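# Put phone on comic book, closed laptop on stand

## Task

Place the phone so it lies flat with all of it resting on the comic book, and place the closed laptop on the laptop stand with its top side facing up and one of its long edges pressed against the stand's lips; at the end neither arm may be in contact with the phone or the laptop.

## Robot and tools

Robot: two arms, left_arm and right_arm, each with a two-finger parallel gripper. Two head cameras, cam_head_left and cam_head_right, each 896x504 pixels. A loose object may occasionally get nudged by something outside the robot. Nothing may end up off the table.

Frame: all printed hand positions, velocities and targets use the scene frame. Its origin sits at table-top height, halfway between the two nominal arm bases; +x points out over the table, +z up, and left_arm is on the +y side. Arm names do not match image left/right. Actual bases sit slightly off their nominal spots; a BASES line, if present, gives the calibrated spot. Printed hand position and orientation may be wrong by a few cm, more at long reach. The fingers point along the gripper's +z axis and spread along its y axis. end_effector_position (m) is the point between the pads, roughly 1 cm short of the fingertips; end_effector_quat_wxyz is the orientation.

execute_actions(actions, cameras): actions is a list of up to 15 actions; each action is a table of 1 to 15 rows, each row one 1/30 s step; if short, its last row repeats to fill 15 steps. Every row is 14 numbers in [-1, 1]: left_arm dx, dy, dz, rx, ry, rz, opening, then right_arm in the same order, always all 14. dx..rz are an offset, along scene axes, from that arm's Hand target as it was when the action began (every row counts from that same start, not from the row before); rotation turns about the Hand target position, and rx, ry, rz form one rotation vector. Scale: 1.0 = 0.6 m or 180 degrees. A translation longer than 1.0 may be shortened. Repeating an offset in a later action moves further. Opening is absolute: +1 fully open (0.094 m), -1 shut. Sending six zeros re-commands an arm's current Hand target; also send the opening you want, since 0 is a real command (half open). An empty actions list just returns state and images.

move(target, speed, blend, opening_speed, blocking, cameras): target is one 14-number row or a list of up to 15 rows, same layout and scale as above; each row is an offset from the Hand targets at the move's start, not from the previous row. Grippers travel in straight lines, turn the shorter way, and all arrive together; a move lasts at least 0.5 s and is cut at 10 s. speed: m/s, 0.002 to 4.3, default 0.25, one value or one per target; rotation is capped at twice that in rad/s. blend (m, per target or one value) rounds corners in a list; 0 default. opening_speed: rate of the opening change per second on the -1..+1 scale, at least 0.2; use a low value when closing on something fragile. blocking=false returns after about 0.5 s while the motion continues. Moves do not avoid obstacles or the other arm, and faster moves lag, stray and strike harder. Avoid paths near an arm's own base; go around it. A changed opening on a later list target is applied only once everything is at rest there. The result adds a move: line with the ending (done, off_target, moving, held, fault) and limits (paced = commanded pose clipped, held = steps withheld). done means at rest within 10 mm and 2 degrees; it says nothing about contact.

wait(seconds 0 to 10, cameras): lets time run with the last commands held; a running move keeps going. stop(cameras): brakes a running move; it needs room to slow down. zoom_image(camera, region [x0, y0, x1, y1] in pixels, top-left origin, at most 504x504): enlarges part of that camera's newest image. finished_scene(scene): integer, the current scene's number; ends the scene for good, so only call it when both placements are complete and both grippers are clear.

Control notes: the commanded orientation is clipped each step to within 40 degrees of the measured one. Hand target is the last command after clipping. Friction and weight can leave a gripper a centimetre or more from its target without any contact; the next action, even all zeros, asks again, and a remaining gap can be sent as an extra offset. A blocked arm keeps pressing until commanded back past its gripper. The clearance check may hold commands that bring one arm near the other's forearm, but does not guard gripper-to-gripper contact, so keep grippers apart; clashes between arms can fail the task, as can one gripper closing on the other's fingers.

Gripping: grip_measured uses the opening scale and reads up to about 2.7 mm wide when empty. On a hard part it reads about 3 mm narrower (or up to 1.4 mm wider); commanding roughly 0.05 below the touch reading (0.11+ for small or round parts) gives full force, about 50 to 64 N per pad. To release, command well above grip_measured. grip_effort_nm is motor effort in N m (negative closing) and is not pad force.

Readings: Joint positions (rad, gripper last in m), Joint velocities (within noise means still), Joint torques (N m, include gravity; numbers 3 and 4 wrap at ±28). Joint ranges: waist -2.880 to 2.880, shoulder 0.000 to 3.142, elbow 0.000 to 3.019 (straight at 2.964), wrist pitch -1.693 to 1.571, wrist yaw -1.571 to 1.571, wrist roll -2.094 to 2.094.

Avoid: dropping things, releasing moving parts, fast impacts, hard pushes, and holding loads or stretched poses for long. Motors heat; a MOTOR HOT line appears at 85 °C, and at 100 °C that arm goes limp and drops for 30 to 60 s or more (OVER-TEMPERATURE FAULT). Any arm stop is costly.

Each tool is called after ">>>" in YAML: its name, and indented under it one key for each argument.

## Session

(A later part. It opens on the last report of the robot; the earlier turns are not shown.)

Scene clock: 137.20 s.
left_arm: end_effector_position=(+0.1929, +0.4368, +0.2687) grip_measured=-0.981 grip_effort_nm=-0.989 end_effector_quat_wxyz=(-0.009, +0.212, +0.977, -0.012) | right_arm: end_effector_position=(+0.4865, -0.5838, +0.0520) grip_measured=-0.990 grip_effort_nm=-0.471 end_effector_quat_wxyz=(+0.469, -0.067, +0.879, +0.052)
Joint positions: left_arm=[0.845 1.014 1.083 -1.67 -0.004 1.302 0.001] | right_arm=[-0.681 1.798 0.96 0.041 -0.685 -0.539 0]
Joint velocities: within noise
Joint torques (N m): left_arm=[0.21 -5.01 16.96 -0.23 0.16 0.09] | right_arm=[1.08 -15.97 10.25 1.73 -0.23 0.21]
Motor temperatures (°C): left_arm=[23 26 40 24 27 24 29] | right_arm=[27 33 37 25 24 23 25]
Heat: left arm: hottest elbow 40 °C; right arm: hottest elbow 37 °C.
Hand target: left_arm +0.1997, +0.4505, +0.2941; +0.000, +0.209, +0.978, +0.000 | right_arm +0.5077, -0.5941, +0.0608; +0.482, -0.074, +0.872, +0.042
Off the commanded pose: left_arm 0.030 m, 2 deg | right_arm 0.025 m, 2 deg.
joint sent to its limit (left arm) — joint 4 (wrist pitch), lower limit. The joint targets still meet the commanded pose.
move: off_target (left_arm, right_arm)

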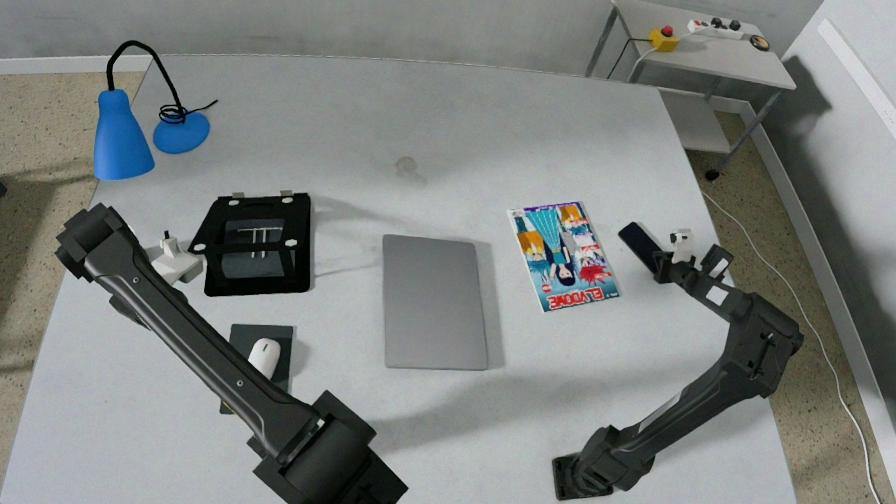

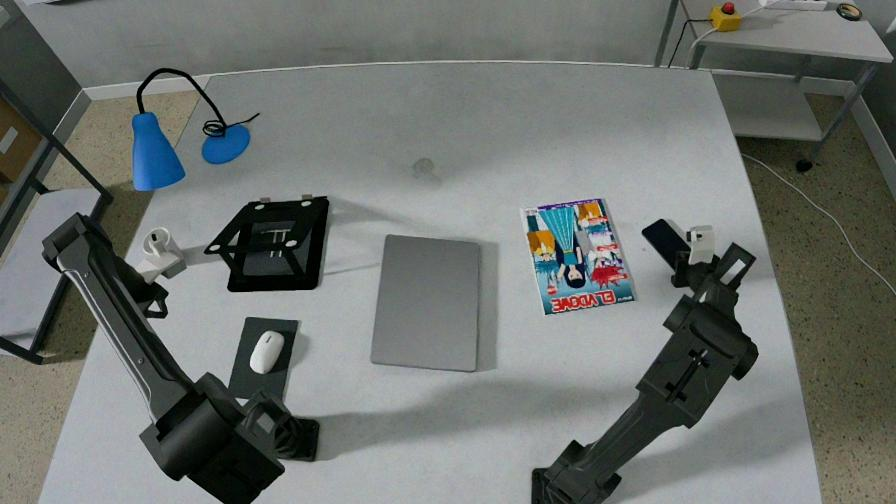

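>>> move:
  target: [0,0,0,0,0,0,-1, -0.1,0,0.25,0,0,0,-1]
  speed: 0.12

>>> zoom_image:
  camera: "cam_head_left"
  region: [500, 180, 720, 320]

>>> zoom_image:
  camera: "cam_head_right"
  region: [510, 180, 730, 320]

Scene clock: 144.60 s.
left_arm: end_effector_position=(+0.1929, +0.4368, +0.2687) grip_measured=-0.981 grip_effort_nm=-0.989 end_effector_quat_wxyz=(-0.009, +0.212, +0.977, -0.012) | right_arm: end_effector_position=(+0.4374, -0.5766, +0.1808) grip_measured=-0.991 grip_effort_nm=-0.501 end_effector_quat_wxyz=(+0.465, -0.066, +0.881, +0.064)
Joint positions: left_arm=[0.845 1.014 1.083 -1.67 -0.004 1.302 0.001] | right_arm=[-0.742 1.484 0.991 -0.365 -0.738 -0.599 0]
Joint velocities: within noise
Joint torques (N m): left_arm=[-0.26 -5.42 16.84 -0.05 0.13 0.07] | right_arm=[-0.38 -15.21 12.46 0.73 -0.38 0.05]
Motor temperatures (°C): left_arm=[23 26 41 24 27 24 29] | right_arm=[27 33 37 25 24 23 25]
Heat: left arm: hottest elbow 41 °C; right arm: hottest elbow 37 °C.
Hand target: left_arm +0.1997, +0.4505, +0.2941; +0.000, +0.209, +0.978, +0.000 | right_arm +0.4476, -0.5941, +0.2108; +0.482, -0.074, +0.872, +0.042
Off the commanded pose: left_arm 0.030 m, 2 deg | right_arm 0.036 m, 3 deg.
joint sent to its limit (left arm) — joint 4 (wrist pitch), lower limit. The joint targets still meet the commanded pose.
move: off_target (left_arm, right_arm)

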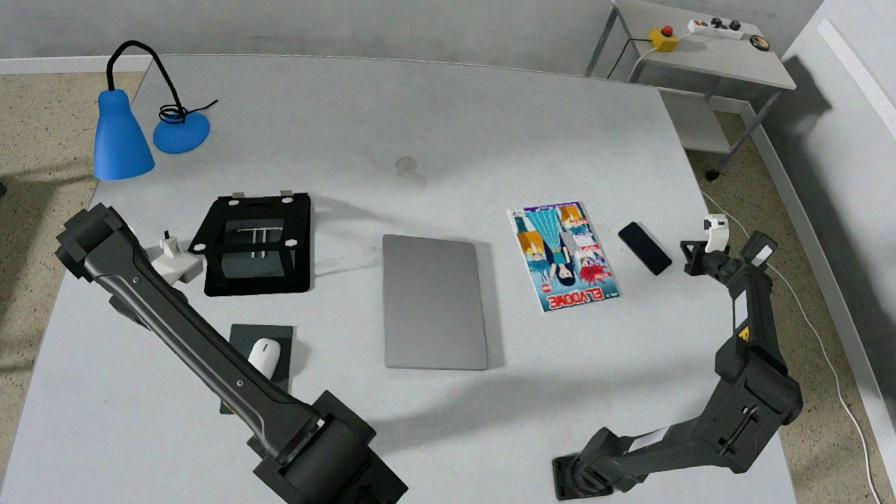

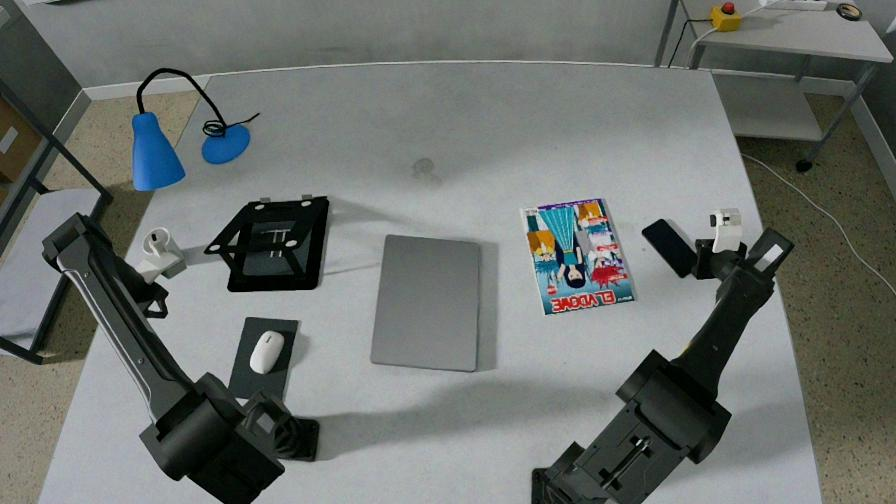

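Scaled by 2.291.

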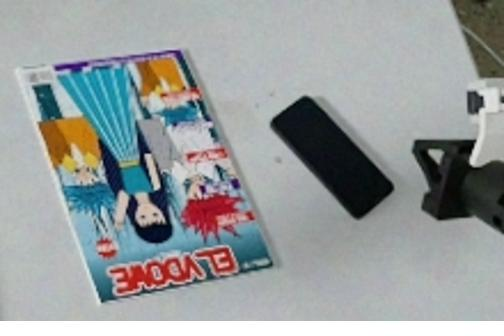

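Scaled by 2.291.

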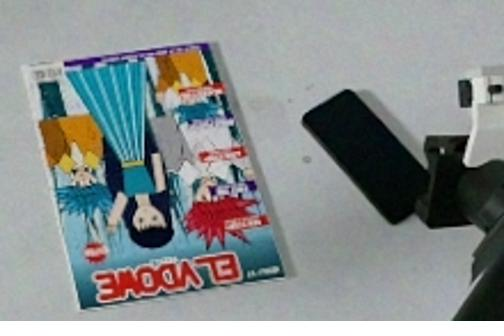

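>>> move:
  target: [0,0,0,0,0,0,-1, 0.16,0.047,-0.15,-0.111,0.304,0.104,1]
  speed: 0.2

>>> zoom_image:
  camera: "cam_head_left"
  region: [560, 150, 760, 350]

>>> zoom_image:
  camera: "cam_head_right"
  region: [580, 150, 780, 350]

Scene clock: 159.97 s.
left_arm: end_effector_position=(+0.1929, +0.4368, +0.2687) grip_measured=-0.981 grip_effort_nm=-0.989 end_effector_quat_wxyz=(-0.009, +0.212, +0.977, -0.012) | right_arm: end_effector_position=(+0.5257, -0.5626, +0.1163) grip_measured=+0.999 grip_effort_nm=0.061 end_effector_quat_wxyz=(-0.007, -0.253, +0.967, +0.007)
Joint positions: left_arm=[0.845 1.014 1.083 -1.67 -0.004 1.302 0.001] | right_arm=[-0.434 2.003 1.781 -1.37 -0.002 -0.94 0.094]
Joint velocities: within noise
Joint torques (N m): left_arm=[-0.32 -5.3 16.96 -0.13 0.14 0.09] | right_arm=[1.03 -21.13 12.41 -0.5 0.05 0.08]
Motor temperatures (°C): left_arm=[23 26 42 24 27 24 29] | right_arm=[27 33 41 25 24 23 25]
Heat: left arm: hottest elbow 42 °C; right arm: hottest elbow 41 °C.
Hand target: left_arm +0.1997, +0.4505, +0.2941; +0.000, +0.209, +0.978, +0.000 | right_arm +0.5436, -0.5659, +0.1209; +0.000, -0.260, +0.965, +0.001
Off the commanded pose: left_arm 0.030 m, 2 deg | right_arm 0.019 m, 1 deg.
joint sent to its limit (left arm) — joint 4 (wrist pitch), lower limit. The joint targets still meet the commanded pose.
move: off_target (left_arm, right_arm)

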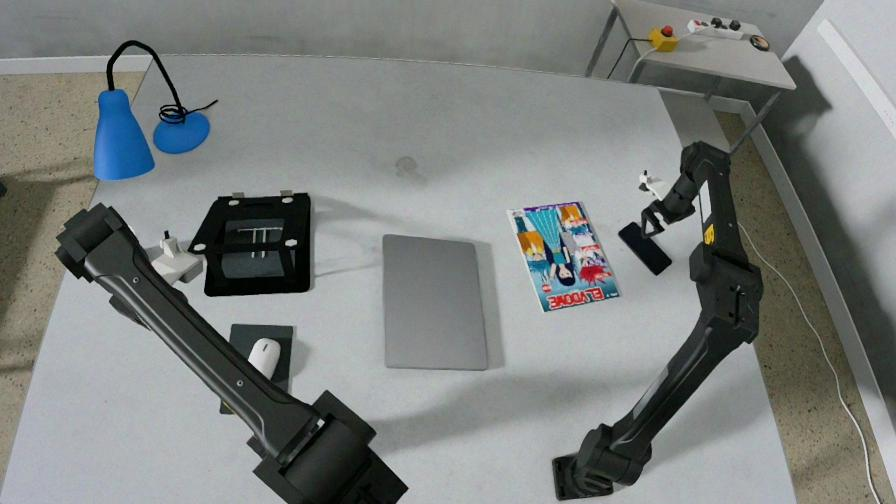

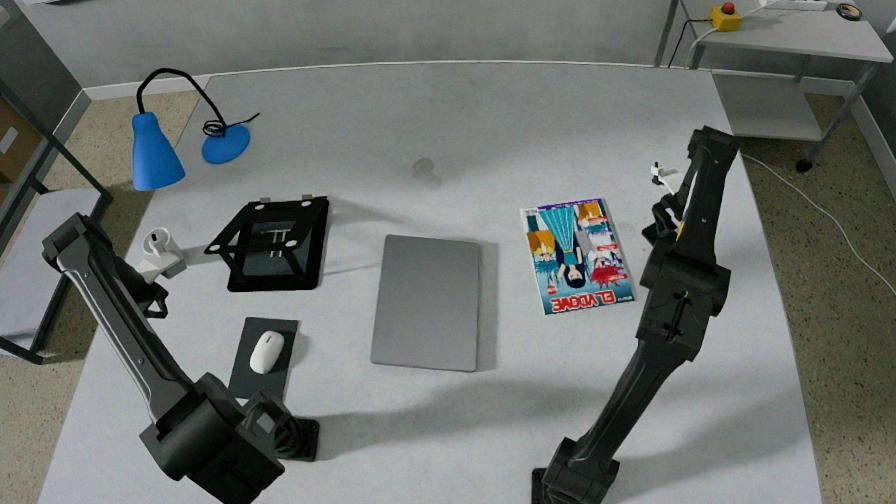

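Scaled by 2.520.

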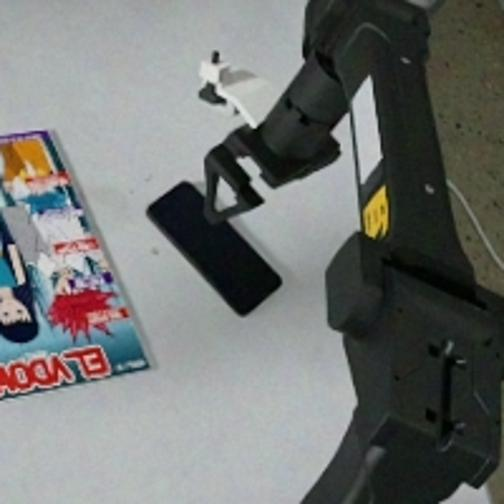

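Scaled by 2.520.

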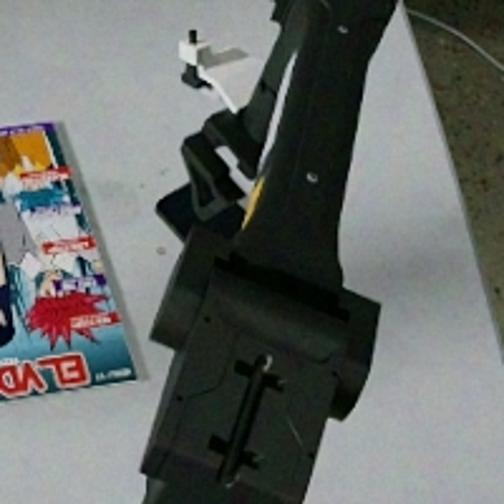

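>>> move:
  target: [0,0,0,0,0,0,-1, 0,0,-0.11,0,0,0,1]
  speed: 0.15

>>> zoom_image:
  camera: "cam_head_left"
  region: [590, 190, 710, 310]

>>> zoom_image:
  camera: "cam_head_right"
  region: [600, 190, 720, 310]

Scene clock: 165.80 s.
left_arm: end_effector_position=(+0.1929, +0.4368, +0.2687) grip_measured=-0.981 grip_effort_nm=-0.989 end_effector_quat_wxyz=(-0.009, +0.212, +0.977, -0.012) | right_arm: end_effector_position=(+0.5427, -0.5704, +0.0723) grip_measured=+0.999 grip_effort_nm=0.066 end_effector_quat_wxyz=(+0.008, -0.253, +0.967, -0.005)
Joint positions: left_arm=[0.845 1.014 1.083 -1.67 -0.004 1.302 0.001] | right_arm=[-0.434 2.059 1.753 -1.246 -0.002 -0.94 0.094]
Joint velocities: within noise
Joint torques (N m): left_arm=[0.38 -5.36 16.9 -0.24 0.21 0.09] | right_arm=[0.97 -22.18 7.56 0.46 0.04 0.08]
Motor temperatures (°C): left_arm=[23 26 42 24 27 24 29] | right_arm=[27 34 41 25 24 23 25]
Heat: left arm: hottest elbow 42 °C; right arm: hottest elbow 41 °C.
Hand target: left_arm +0.1997, +0.4505, +0.2941; +0.000, +0.209, +0.978, +0.000 | right_arm +0.5435, -0.5659, +0.0547; -0.001, -0.260, +0.965, +0.001
Off the commanded pose: left_arm 0.030 m, 2 deg | right_arm 0.018 m, 1 deg.
joint sent to its limit (left arm) — joint 4 (wrist pitch), lower limit. The joint targets still meet the commanded pose.
move: off_target (left_arm, right_arm)

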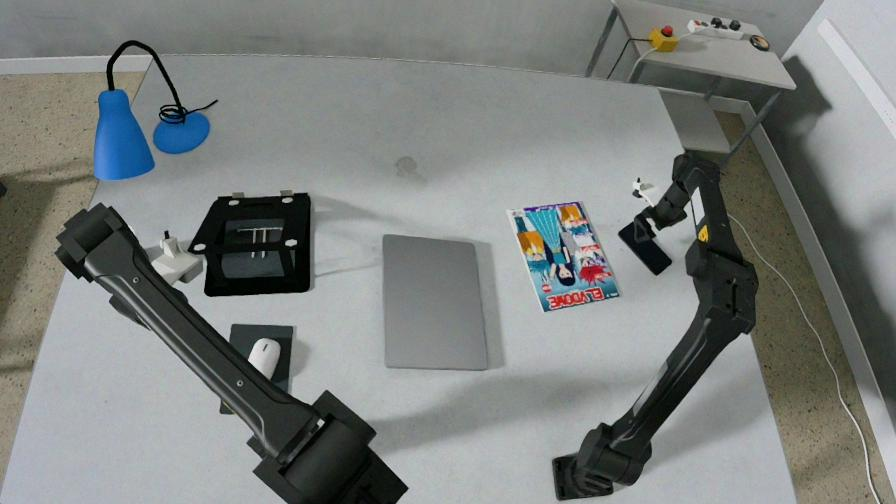

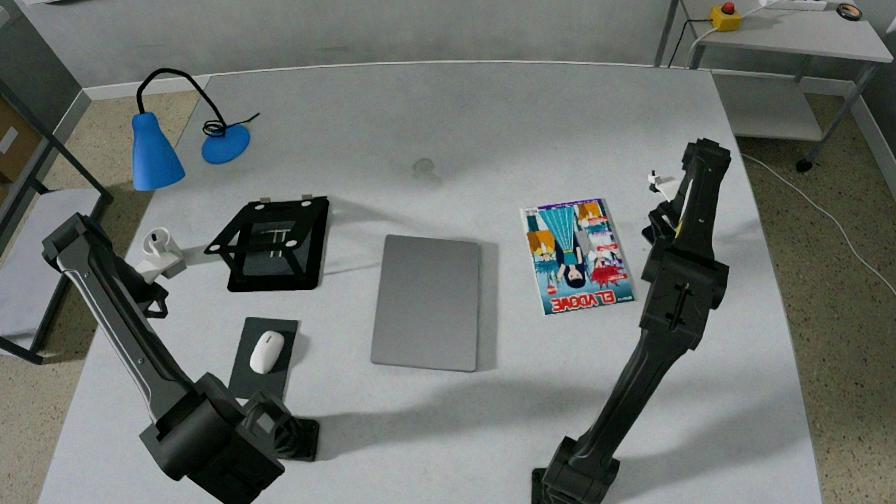

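Scaled by 4.200.

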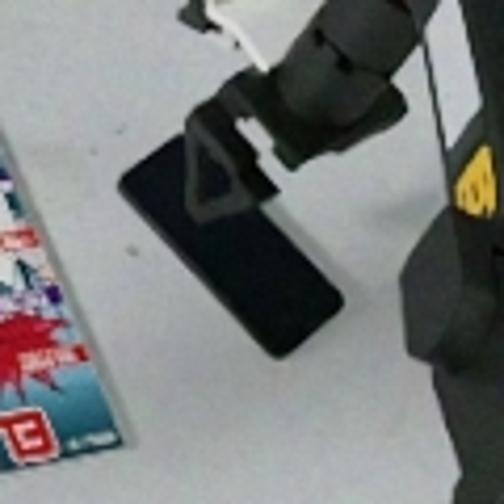

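Scaled by 4.200.

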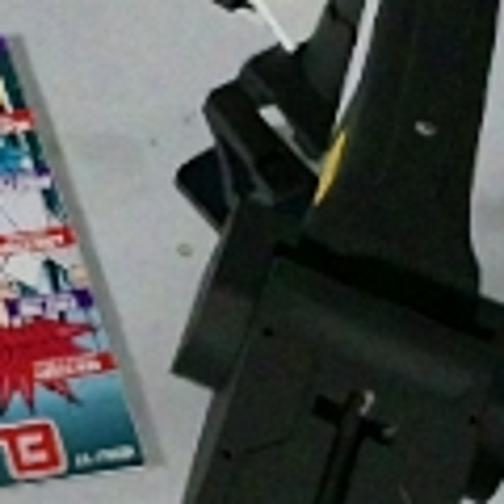

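>>> zoom_image:
  camera: "cam_head_left"
  region: [625, 175, 695, 245]

>>> zoom_image:
  camera: "cam_head_right"
  region: [640, 160, 710, 230]

>>> zoom_image:
  camera: "cam_head_right"
  region: [130, 220, 200, 330]

Scaled by 7.200.

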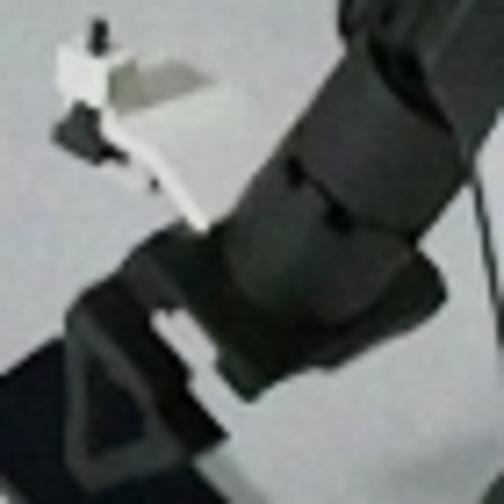

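Scaled by 7.200.

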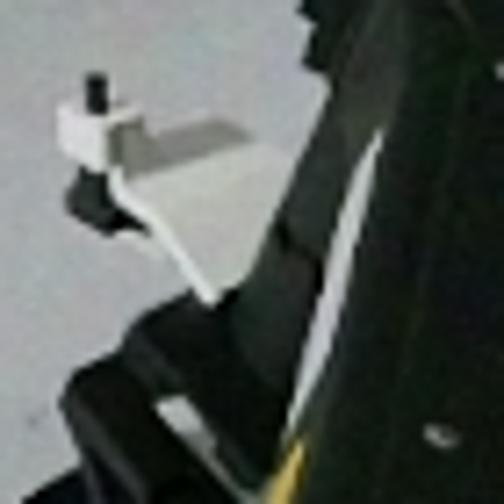

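Scaled by 4.582.

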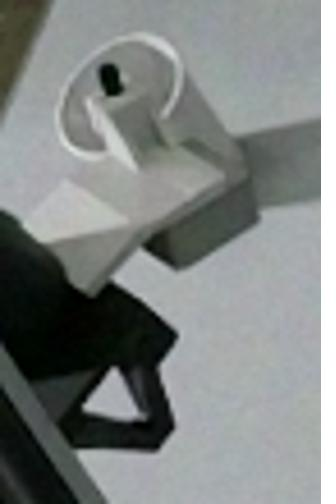

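>>> move:
  target: [0,0,0,0,0,0,-1, -0.025,0.048,-0.01,0,0,0,1]
  speed: 0.15

>>> zoom_image:
  camera: "cam_head_left"
  region: [590, 190, 710, 310]

>>> zoom_image:
  camera: "cam_head_right"
  region: [600, 160, 720, 280]

Scene clock: 204.07 s.
left_arm: end_effector_position=(+0.1929, +0.4368, +0.2687) grip_measured=-0.981 grip_effort_nm=-0.994 end_effector_quat_wxyz=(-0.009, +0.212, +0.977, -0.012) | right_arm: end_effector_position=(+0.5273, -0.5412, +0.0412) grip_measured=+0.999 grip_effort_nm=0.066 end_effector_quat_wxyz=(-0.008, -0.261, +0.965, +0.007)
Joint positions: left_arm=[0.845 1.014 1.083 -1.67 -0.004 1.302 0.001] | right_arm=[-0.4 2.047 1.647 -1.191 -0.002 -0.922 0.094]
Joint velocities: within noise
Joint torques (N m): left_arm=[0.26 -5.83 16.95 -0.09 0.17 0.14] | right_arm=[0.97 -24.64 6.72 0.43 0.02 0.23]
Motor temperatures (°C): left_arm=[23 26 44 24 27 24 29] | right_arm=[27 38 38 25 24 23 25]
Heat: left arm: hottest elbow 44 °C; right arm: hottest shoulder 38 °C.
Hand target: left_arm +0.1997, +0.4505, +0.2941; +0.000, +0.209, +0.978, +0.000 | right_arm +0.5285, -0.5372, +0.0488; -0.001, -0.260, +0.965, +0.000
Off the commanded pose: left_arm 0.030 m, 2 deg | right_arm 0.009 m, 1 deg.
joint sent to its limit (left arm) — joint 4 (wrist pitch), lower limit. The joint targets still meet the commanded pose.
move: off_target (left_arm)

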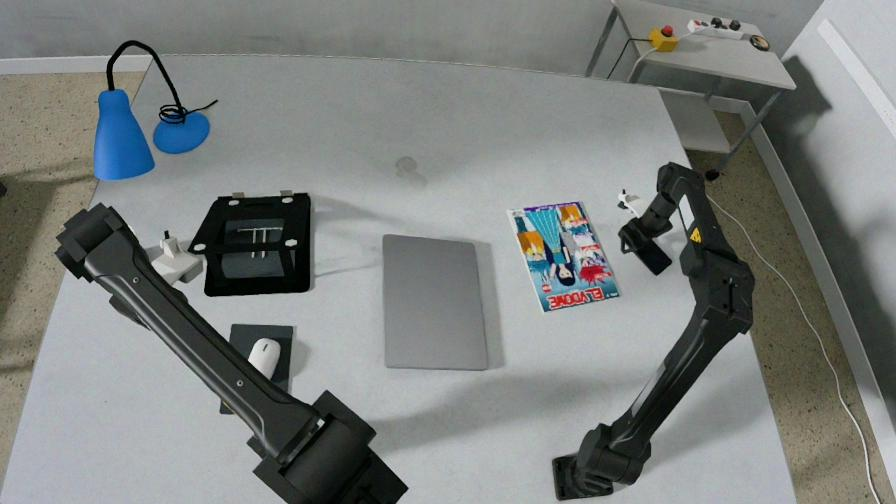

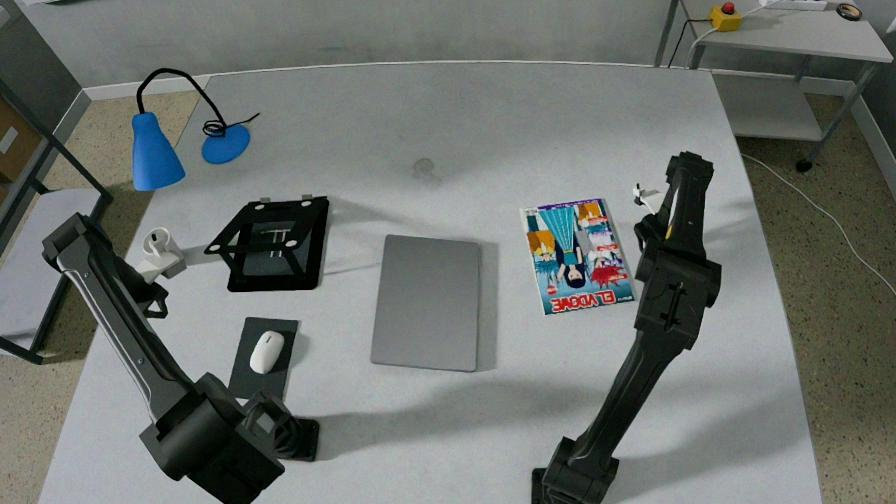

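Scaled by 4.200.

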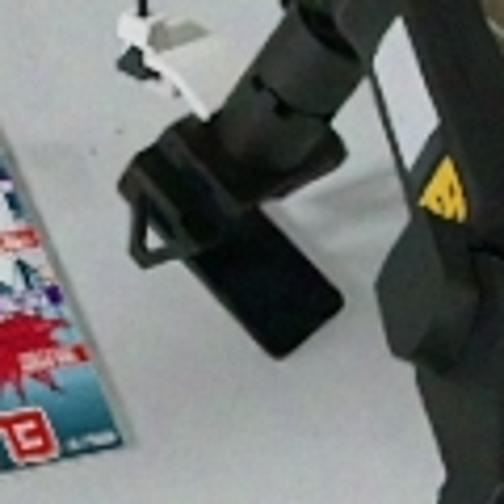

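Scaled by 4.200.

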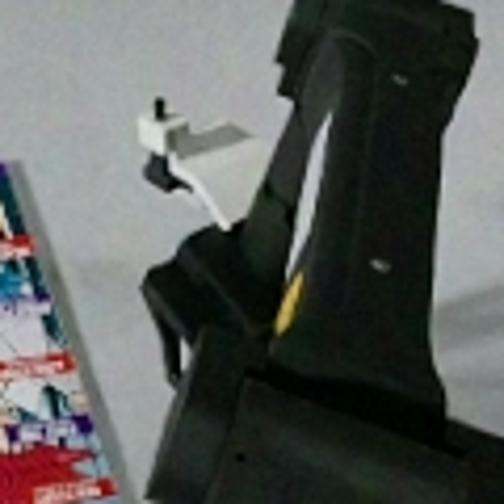

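>>> move:
  target: [0,0,0,0,0,0,-1, 0,0.004,-0.03,0,0,0,1]
  speed: 0.05

>>> zoom_image:
  camera: "cam_head_left"
  region: [590, 190, 710, 310]

Scene clock: 208.50 s.
left_arm: end_effector_position=(+0.1929, +0.4368, +0.2687) grip_measured=-0.981 grip_effort_nm=-0.989 end_effector_quat_wxyz=(-0.009, +0.212, +0.977, -0.012) | right_arm: end_effector_position=(+0.5284, -0.5415, +0.0335) grip_measured=+0.999 grip_effort_nm=0.066 end_effector_quat_wxyz=(+0.000, -0.259, +0.966, +0.001)
Joint positions: left_arm=[0.845 1.014 1.083 -1.67 -0.004 1.302 0.001] | right_arm=[-0.4 2.047 1.625 -1.151 -0.002 -0.918 0.094]
Joint velocities: within noise
Joint torques (N m): left_arm=[-0.44 -5.48 16.8 -0.23 0.16 0.08] | right_arm=[1.2 -23.77 6.56 0.59 0.03 0.2]
Motor temperatures (°C): left_arm=[23 26 44 24 27 24 30] | right_arm=[27 37 38 25 24 23 25]
Heat: left arm: hottest elbow 44 °C; right arm: hottest elbow 38 °C.
Hand target: left_arm +0.1997, +0.4505, +0.2941; +0.000, +0.209, +0.978, +0.000 | right_arm +0.5286, -0.5347, +0.0308; +0.000, -0.261, +0.965, +0.000
Off the commanded pose: left_arm 0.030 m, 2 deg | right_arm 0.007 m, 0 deg.
joint sent to its limit (left arm) — joint 4 (wrist pitch), lower limit. The joint targets still meet the commanded pose.
move: off_target (left_arm)

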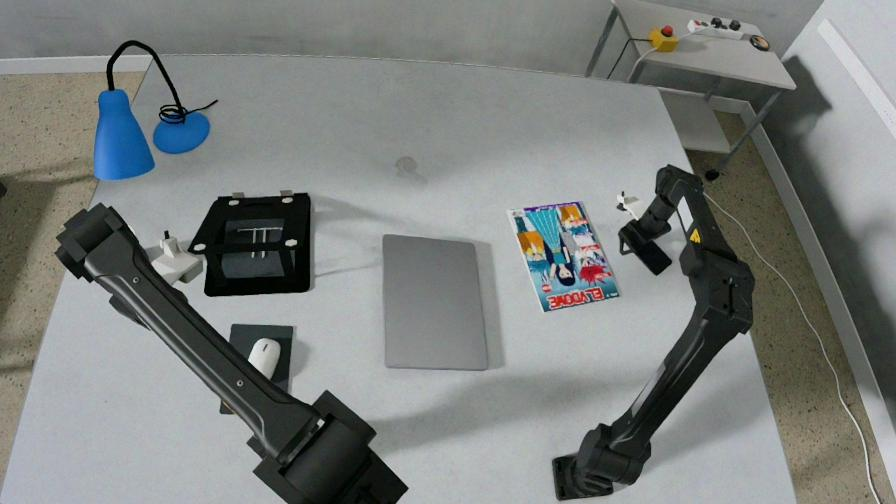

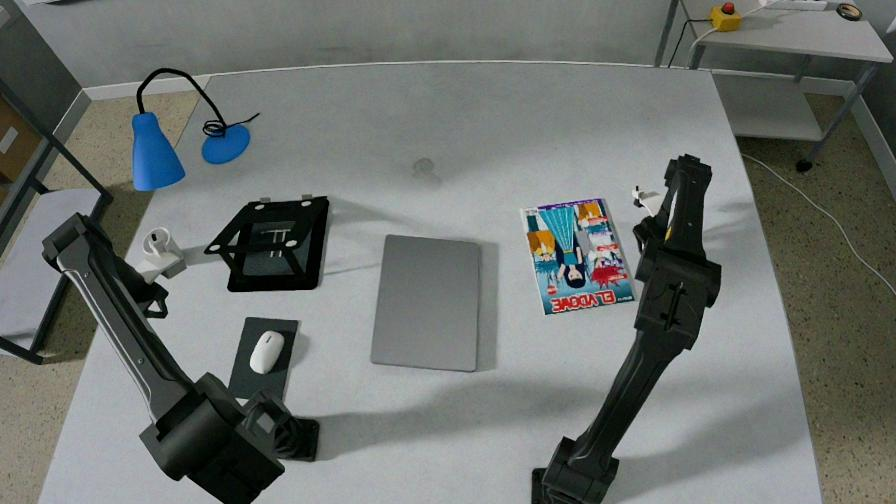

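Scaled by 4.200.

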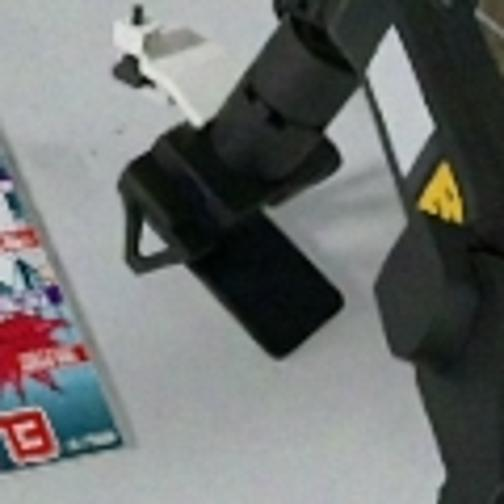

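>>> move:
  target: [0,0,0,0,0,0,-1, 0,0.0,-0.02,0,0,0,1]
  speed: 0.05
  cameras: []

>>> move:
  target: [0,0,0,0,0,0,-1, 0,0.0,-0.013,0,0,0,1]
  speed: 0.05

>>> zoom_image:
  camera: "cam_head_left"
  region: [590, 190, 710, 310]

Scene clock: 211.43 s.
left_arm: end_effector_position=(+0.1929, +0.4368, +0.2687) grip_measured=-0.981 grip_effort_nm=-0.994 end_effector_quat_wxyz=(-0.009, +0.212, +0.977, -0.012) | right_arm: end_effector_position=(+0.5295, -0.5419, +0.0291) grip_measured=+0.999 grip_effort_nm=0.066 end_effector_quat_wxyz=(+0.005, -0.259, +0.966, -0.002)
Joint positions: left_arm=[0.845 1.014 1.083 -1.67 -0.004 1.302 0.001] | right_arm=[-0.4 2.047 1.613 -1.126 -0.002 -0.918 0.094]
Joint velocities: within noise
Joint torques (N m): left_arm=[-0.5 -5.89 16.66 -0.16 0.17 0.14] | right_arm=[1.14 -22.59 6.54 0.46 0.04 0.21]
Motor temperatures (°C): left_arm=[23 25 44 24 27 24 30] | right_arm=[27 37 38 25 24 23 25]
Heat: left arm: hottest elbow 44 °C; right arm: hottest elbow 38 °C.
Hand target: left_arm +0.1997, +0.4505, +0.2941; +0.000, +0.209, +0.978, +0.000 | right_arm +0.5285, -0.5347, +0.0188; -0.001, -0.261, +0.965, +0.001
Off the commanded pose: left_arm 0.030 m, 2 deg | right_arm 0.013 m, 1 deg.
joint sent to its limit (left arm) — joint 4 (wrist pitch), lower limit. The joint targets still meet the commanded pose.
move: off_target (left_arm, right_arm)
No camera images: "cameras" was empty.

Scene clock: 212.27 s.
left_arm: end_effector_position=(+0.1929, +0.4368, +0.2687) grip_measured=-0.981 grip_effort_nm=-0.989 end_effector_quat_wxyz=(-0.009, +0.212, +0.977, -0.012) | right_arm: end_effector_position=(+0.5302, -0.5422, +0.0264) grip_measured=+0.999 grip_effort_nm=0.066 end_effector_quat_wxyz=(+0.008, -0.259, +0.966, -0.005)
Joint positions: left_arm=[0.845 1.014 1.083 -1.67 -0.004 1.302 0.001] | right_arm=[-0.4 2.047 1.605 -1.11 -0.002 -0.918 0.094]
Joint velocities: within noise
Joint torques (N m): left_arm=[0.15 -5.07 16.69 -0.18 0.14 0.11] | right_arm=[1.14 -21.42 6.56 0.51 0.04 0.22]
Motor temperatures (°C): left_arm=[23 25 44 24 27 24 30] | right_arm=[27 37 37 25 24 23 25]
Heat: left arm: hottest elbow 44 °C; right arm: hottest shoulder 37 °C.
Hand target: left_arm +0.1997, +0.4505, +0.2941; +0.000, +0.209, +0.978, +0.000 | right_arm +0.5286, -0.5347, +0.0111; +0.000, -0.261, +0.965, +0.000
Off the commanded pose: left_arm 0.030 m, 2 deg | right_arm 0.017 m, 1 deg.
joint sent to its limit (left arm) — joint 4 (wrist pitch), lower limit. The joint targets still meet the commanded pose.
move: off_target (left_arm, right_arm)

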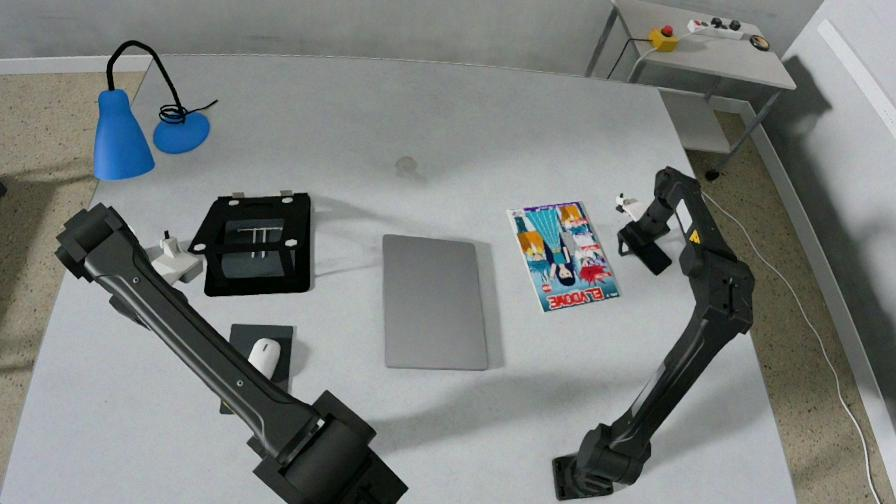

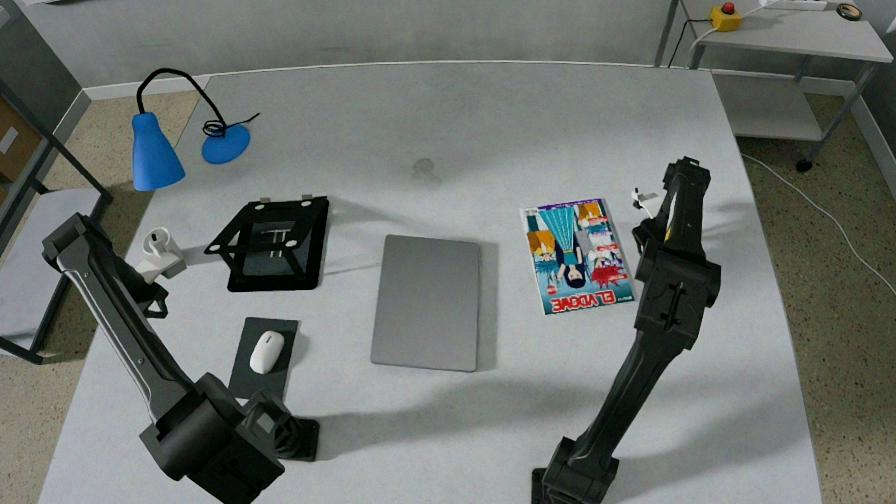

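Scaled by 4.200.

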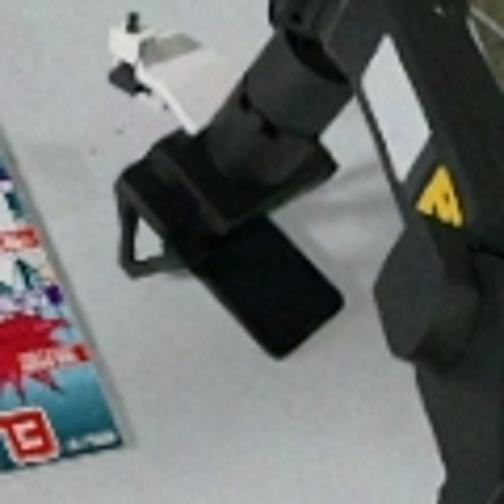

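>>> move:
  target: [0,0,0,0,0,0,-1, 0,0.0,-0.013,0,0,0,1]
  speed: 0.05
  cameras: []

>>> move:
  target: [0,0,0,0,0,0,-1, 0,0.0,-0.013,0,0,0,1]
  speed: 0.05

>>> zoom_image:
  camera: "cam_head_left"
  region: [590, 190, 710, 310]

Scene clock: 215.77 s.
left_arm: end_effector_position=(+0.1929, +0.4368, +0.2687) grip_measured=-0.981 grip_effort_nm=-0.989 end_effector_quat_wxyz=(-0.009, +0.212, +0.977, -0.012) | right_arm: end_effector_position=(+0.5313, -0.5426, +0.0241) grip_measured=+0.999 grip_effort_nm=0.061 end_effector_quat_wxyz=(+0.012, -0.259, +0.966, -0.008)
Joint positions: left_arm=[0.845 1.014 1.083 -1.67 -0.004 1.302 0.001] | right_arm=[-0.4 2.047 1.598 -1.093 -0.002 -0.918 0.094]
Joint velocities: within noise
Joint torques (N m): left_arm=[-0.56 -4.95 16.84 0.01 0.18 0.09] | right_arm=[1.08 -21.19 6.61 0.55 0.03 0.22]
Motor temperatures (°C): left_arm=[23 25 44 24 27 24 30] | right_arm=[27 37 37 25 24 23 25]
Heat: left arm: hottest elbow 44 °C; right arm: hottest shoulder 37 °C.
Hand target: left_arm +0.1997, +0.4505, +0.2941; +0.000, +0.209, +0.978, +0.000 | right_arm +0.5286, -0.5347, +0.0032; +0.000, -0.261, +0.965, +0.001
Off the commanded pose: left_arm 0.030 m, 2 deg | right_arm 0.022 m, 2 deg.
joint sent to its limit (left arm) — joint 4 (wrist pitch), lower limit. The joint targets still meet the commanded pose.
move: off_target (left_arm, right_arm)
No camera images: "cameras" was empty.

Scene clock: 216.57 s.
left_arm: end_effector_position=(+0.1929, +0.4368, +0.2687) grip_measured=-0.981 grip_effort_nm=-0.994 end_effector_quat_wxyz=(-0.009, +0.212, +0.977, -0.012) | right_arm: end_effector_position=(+0.5330, -0.5434, +0.0230) grip_measured=+0.999 grip_effort_nm=0.066 end_effector_quat_wxyz=(+0.015, -0.258, +0.966, -0.011)
Joint positions: left_arm=[0.845 1.014 1.083 -1.67 -0.004 1.302 0.001] | right_arm=[-0.4 2.047 1.594 -1.08 -0.001 -0.917 0.094]
Joint velocities: within noise
Joint torques (N m): left_arm=[-0.5 -5.3 16.95 -0.31 0.18 0.08] | right_arm=[1.14 -20.13 6.2 0.65 0.02 0.22]
Motor temperatures (°C): left_arm=[23 25 44 24 27 24 30] | right_arm=[27 37 37 25 24 23 25]
Heat: left arm: hottest elbow 44 °C; right arm: hottest shoulder 37 °C.
Hand target: left_arm +0.1997, +0.4505, +0.2941; +0.000, +0.209, +0.978, +0.000 | right_arm +0.5286, -0.5346, -0.0046; +0.000, -0.260, +0.966, +0.001
Off the commanded pose: left_arm 0.030 m, 2 deg | right_arm 0.029 m, 2 deg.
joint sent to its limit (left arm) — joint 4 (wrist pitch), lower limit. The joint targets still meet the commanded pose.
move: off_target (left_arm, right_arm)

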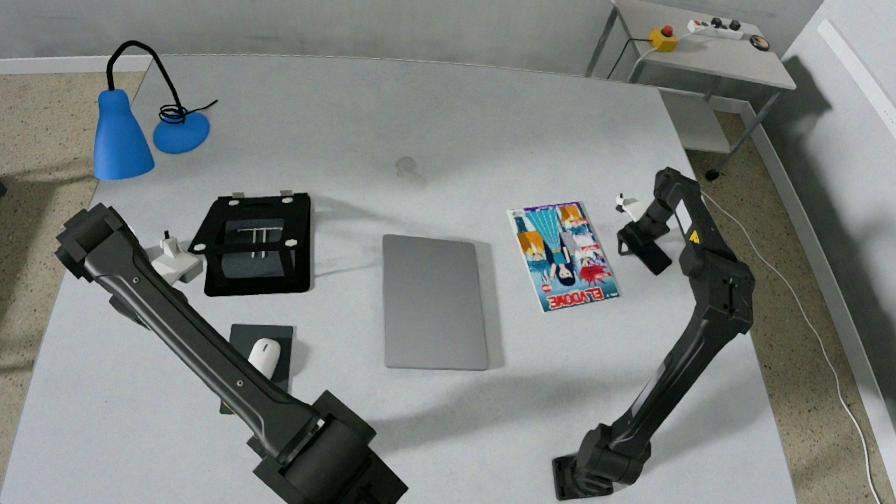

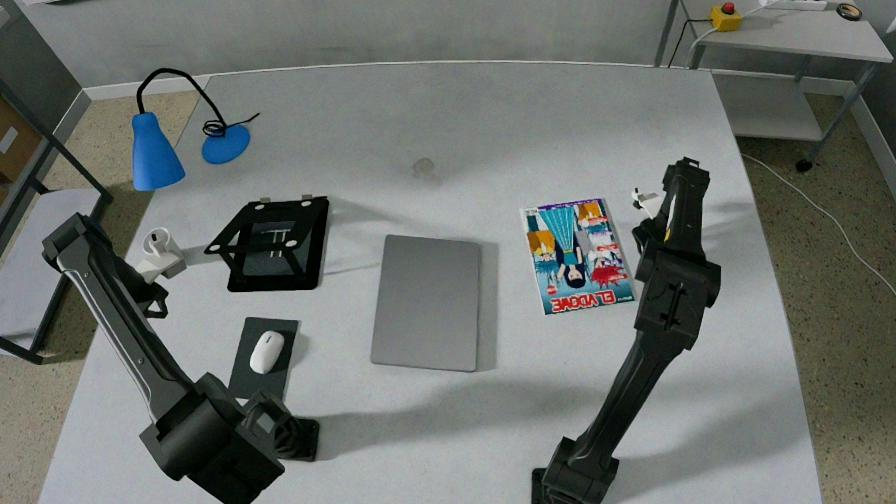

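Scaled by 4.200.

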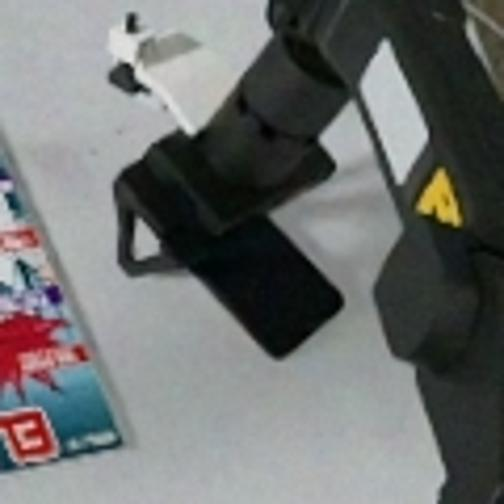

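>>> move:
  target:
    - [0,0,0,0,0,0,-1, 0,0.0,0.02,0,0,0,1]
    - [0,0,0,0,0,0,-1, 0,0.0,0.02,0,0,0,-1]
  speed: 0.05
  opening_speed: 0.6

>>> zoom_image:
  camera: "cam_head_left"
  region: [590, 190, 710, 310]

Scene clock: 224.60 s.
left_arm: end_effector_position=(+0.1929, +0.4368, +0.2687) grip_measured=-0.981 grip_effort_nm=-0.994 end_effector_quat_wxyz=(-0.009, +0.212, +0.977, -0.012) | right_arm: end_effector_position=(+0.5323, -0.5435, +0.0230) grip_measured=-0.990 grip_effort_nm=-0.471 end_effector_quat_wxyz=(+0.014, -0.258, +0.966, -0.011)
Joint positions: left_arm=[0.845 1.014 1.083 -1.67 -0.004 1.302 0.001] | right_arm=[-0.4 2.047 1.594 -1.082 0.001 -0.917 0]
Joint velocities: within noise
Joint torques (N m): left_arm=[-0.62 -5.54 17.02 -0.24 0.1 0.08] | right_arm=[1.14 -21.48 7.13 -0.13 -0.04 0.21]
Motor temperatures (°C): left_arm=[23 25 45 24 27 24 30] | right_arm=[27 36 36 25 24 23 25]
Heat: left arm: hottest elbow 45 °C; right arm: hottest shoulder 36 °C.
Hand target: left_arm +0.1998, +0.4504, +0.2941; +0.000, +0.209, +0.978, +0.000 | right_arm +0.5286, -0.5347, +0.0074; +0.000, -0.260, +0.965, +0.000
Off the commanded pose: left_arm 0.030 m, 2 deg | right_arm 0.018 m, 2 deg.
joint sent to its limit (left arm) — joint 4 (wrist pitch), lower limit. The joint targets still meet the commanded pose.
move: off_target (left_arm, right_arm); target 2's new opening was sent with right_arm's hand 0.018 m and 2 deg from that target

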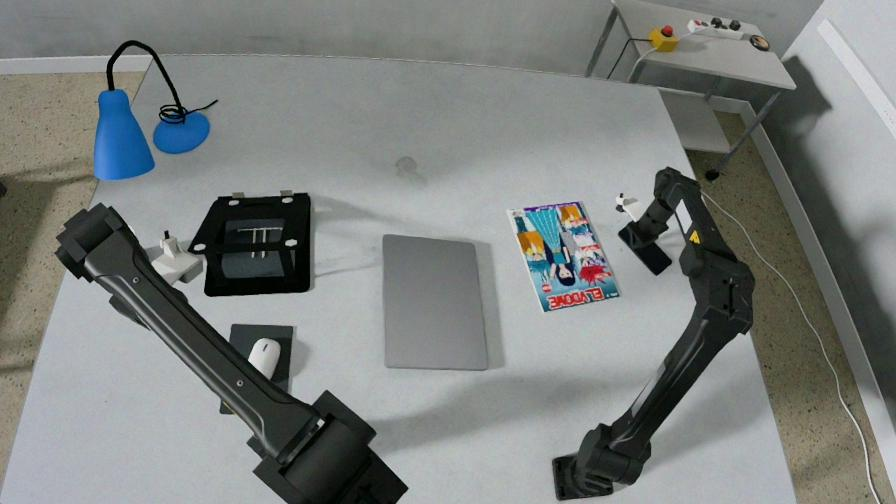

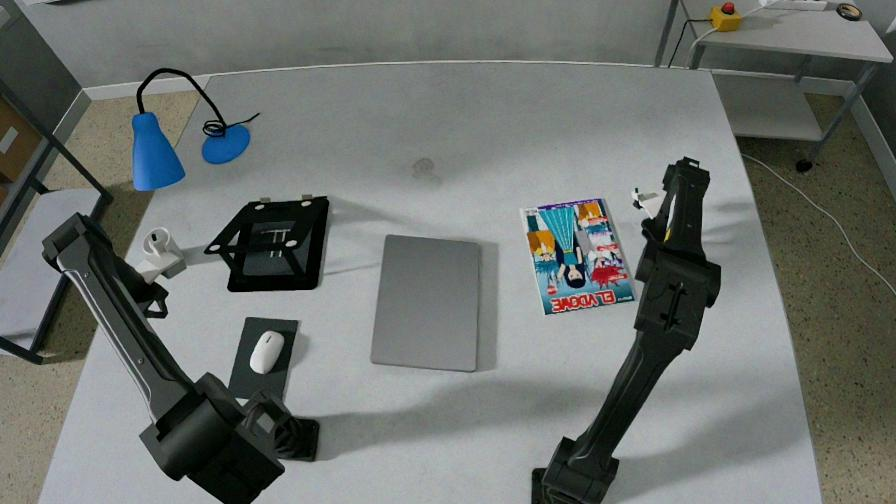

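Scaled by 4.200.

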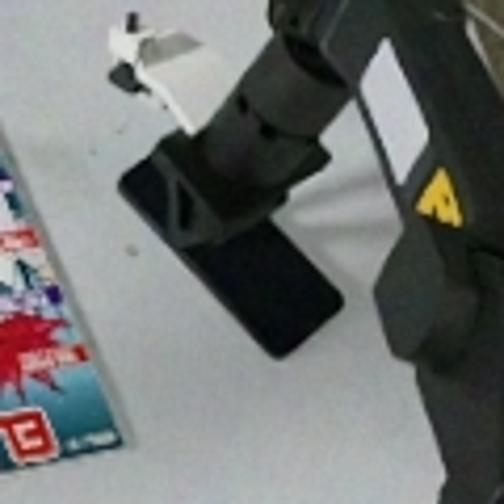

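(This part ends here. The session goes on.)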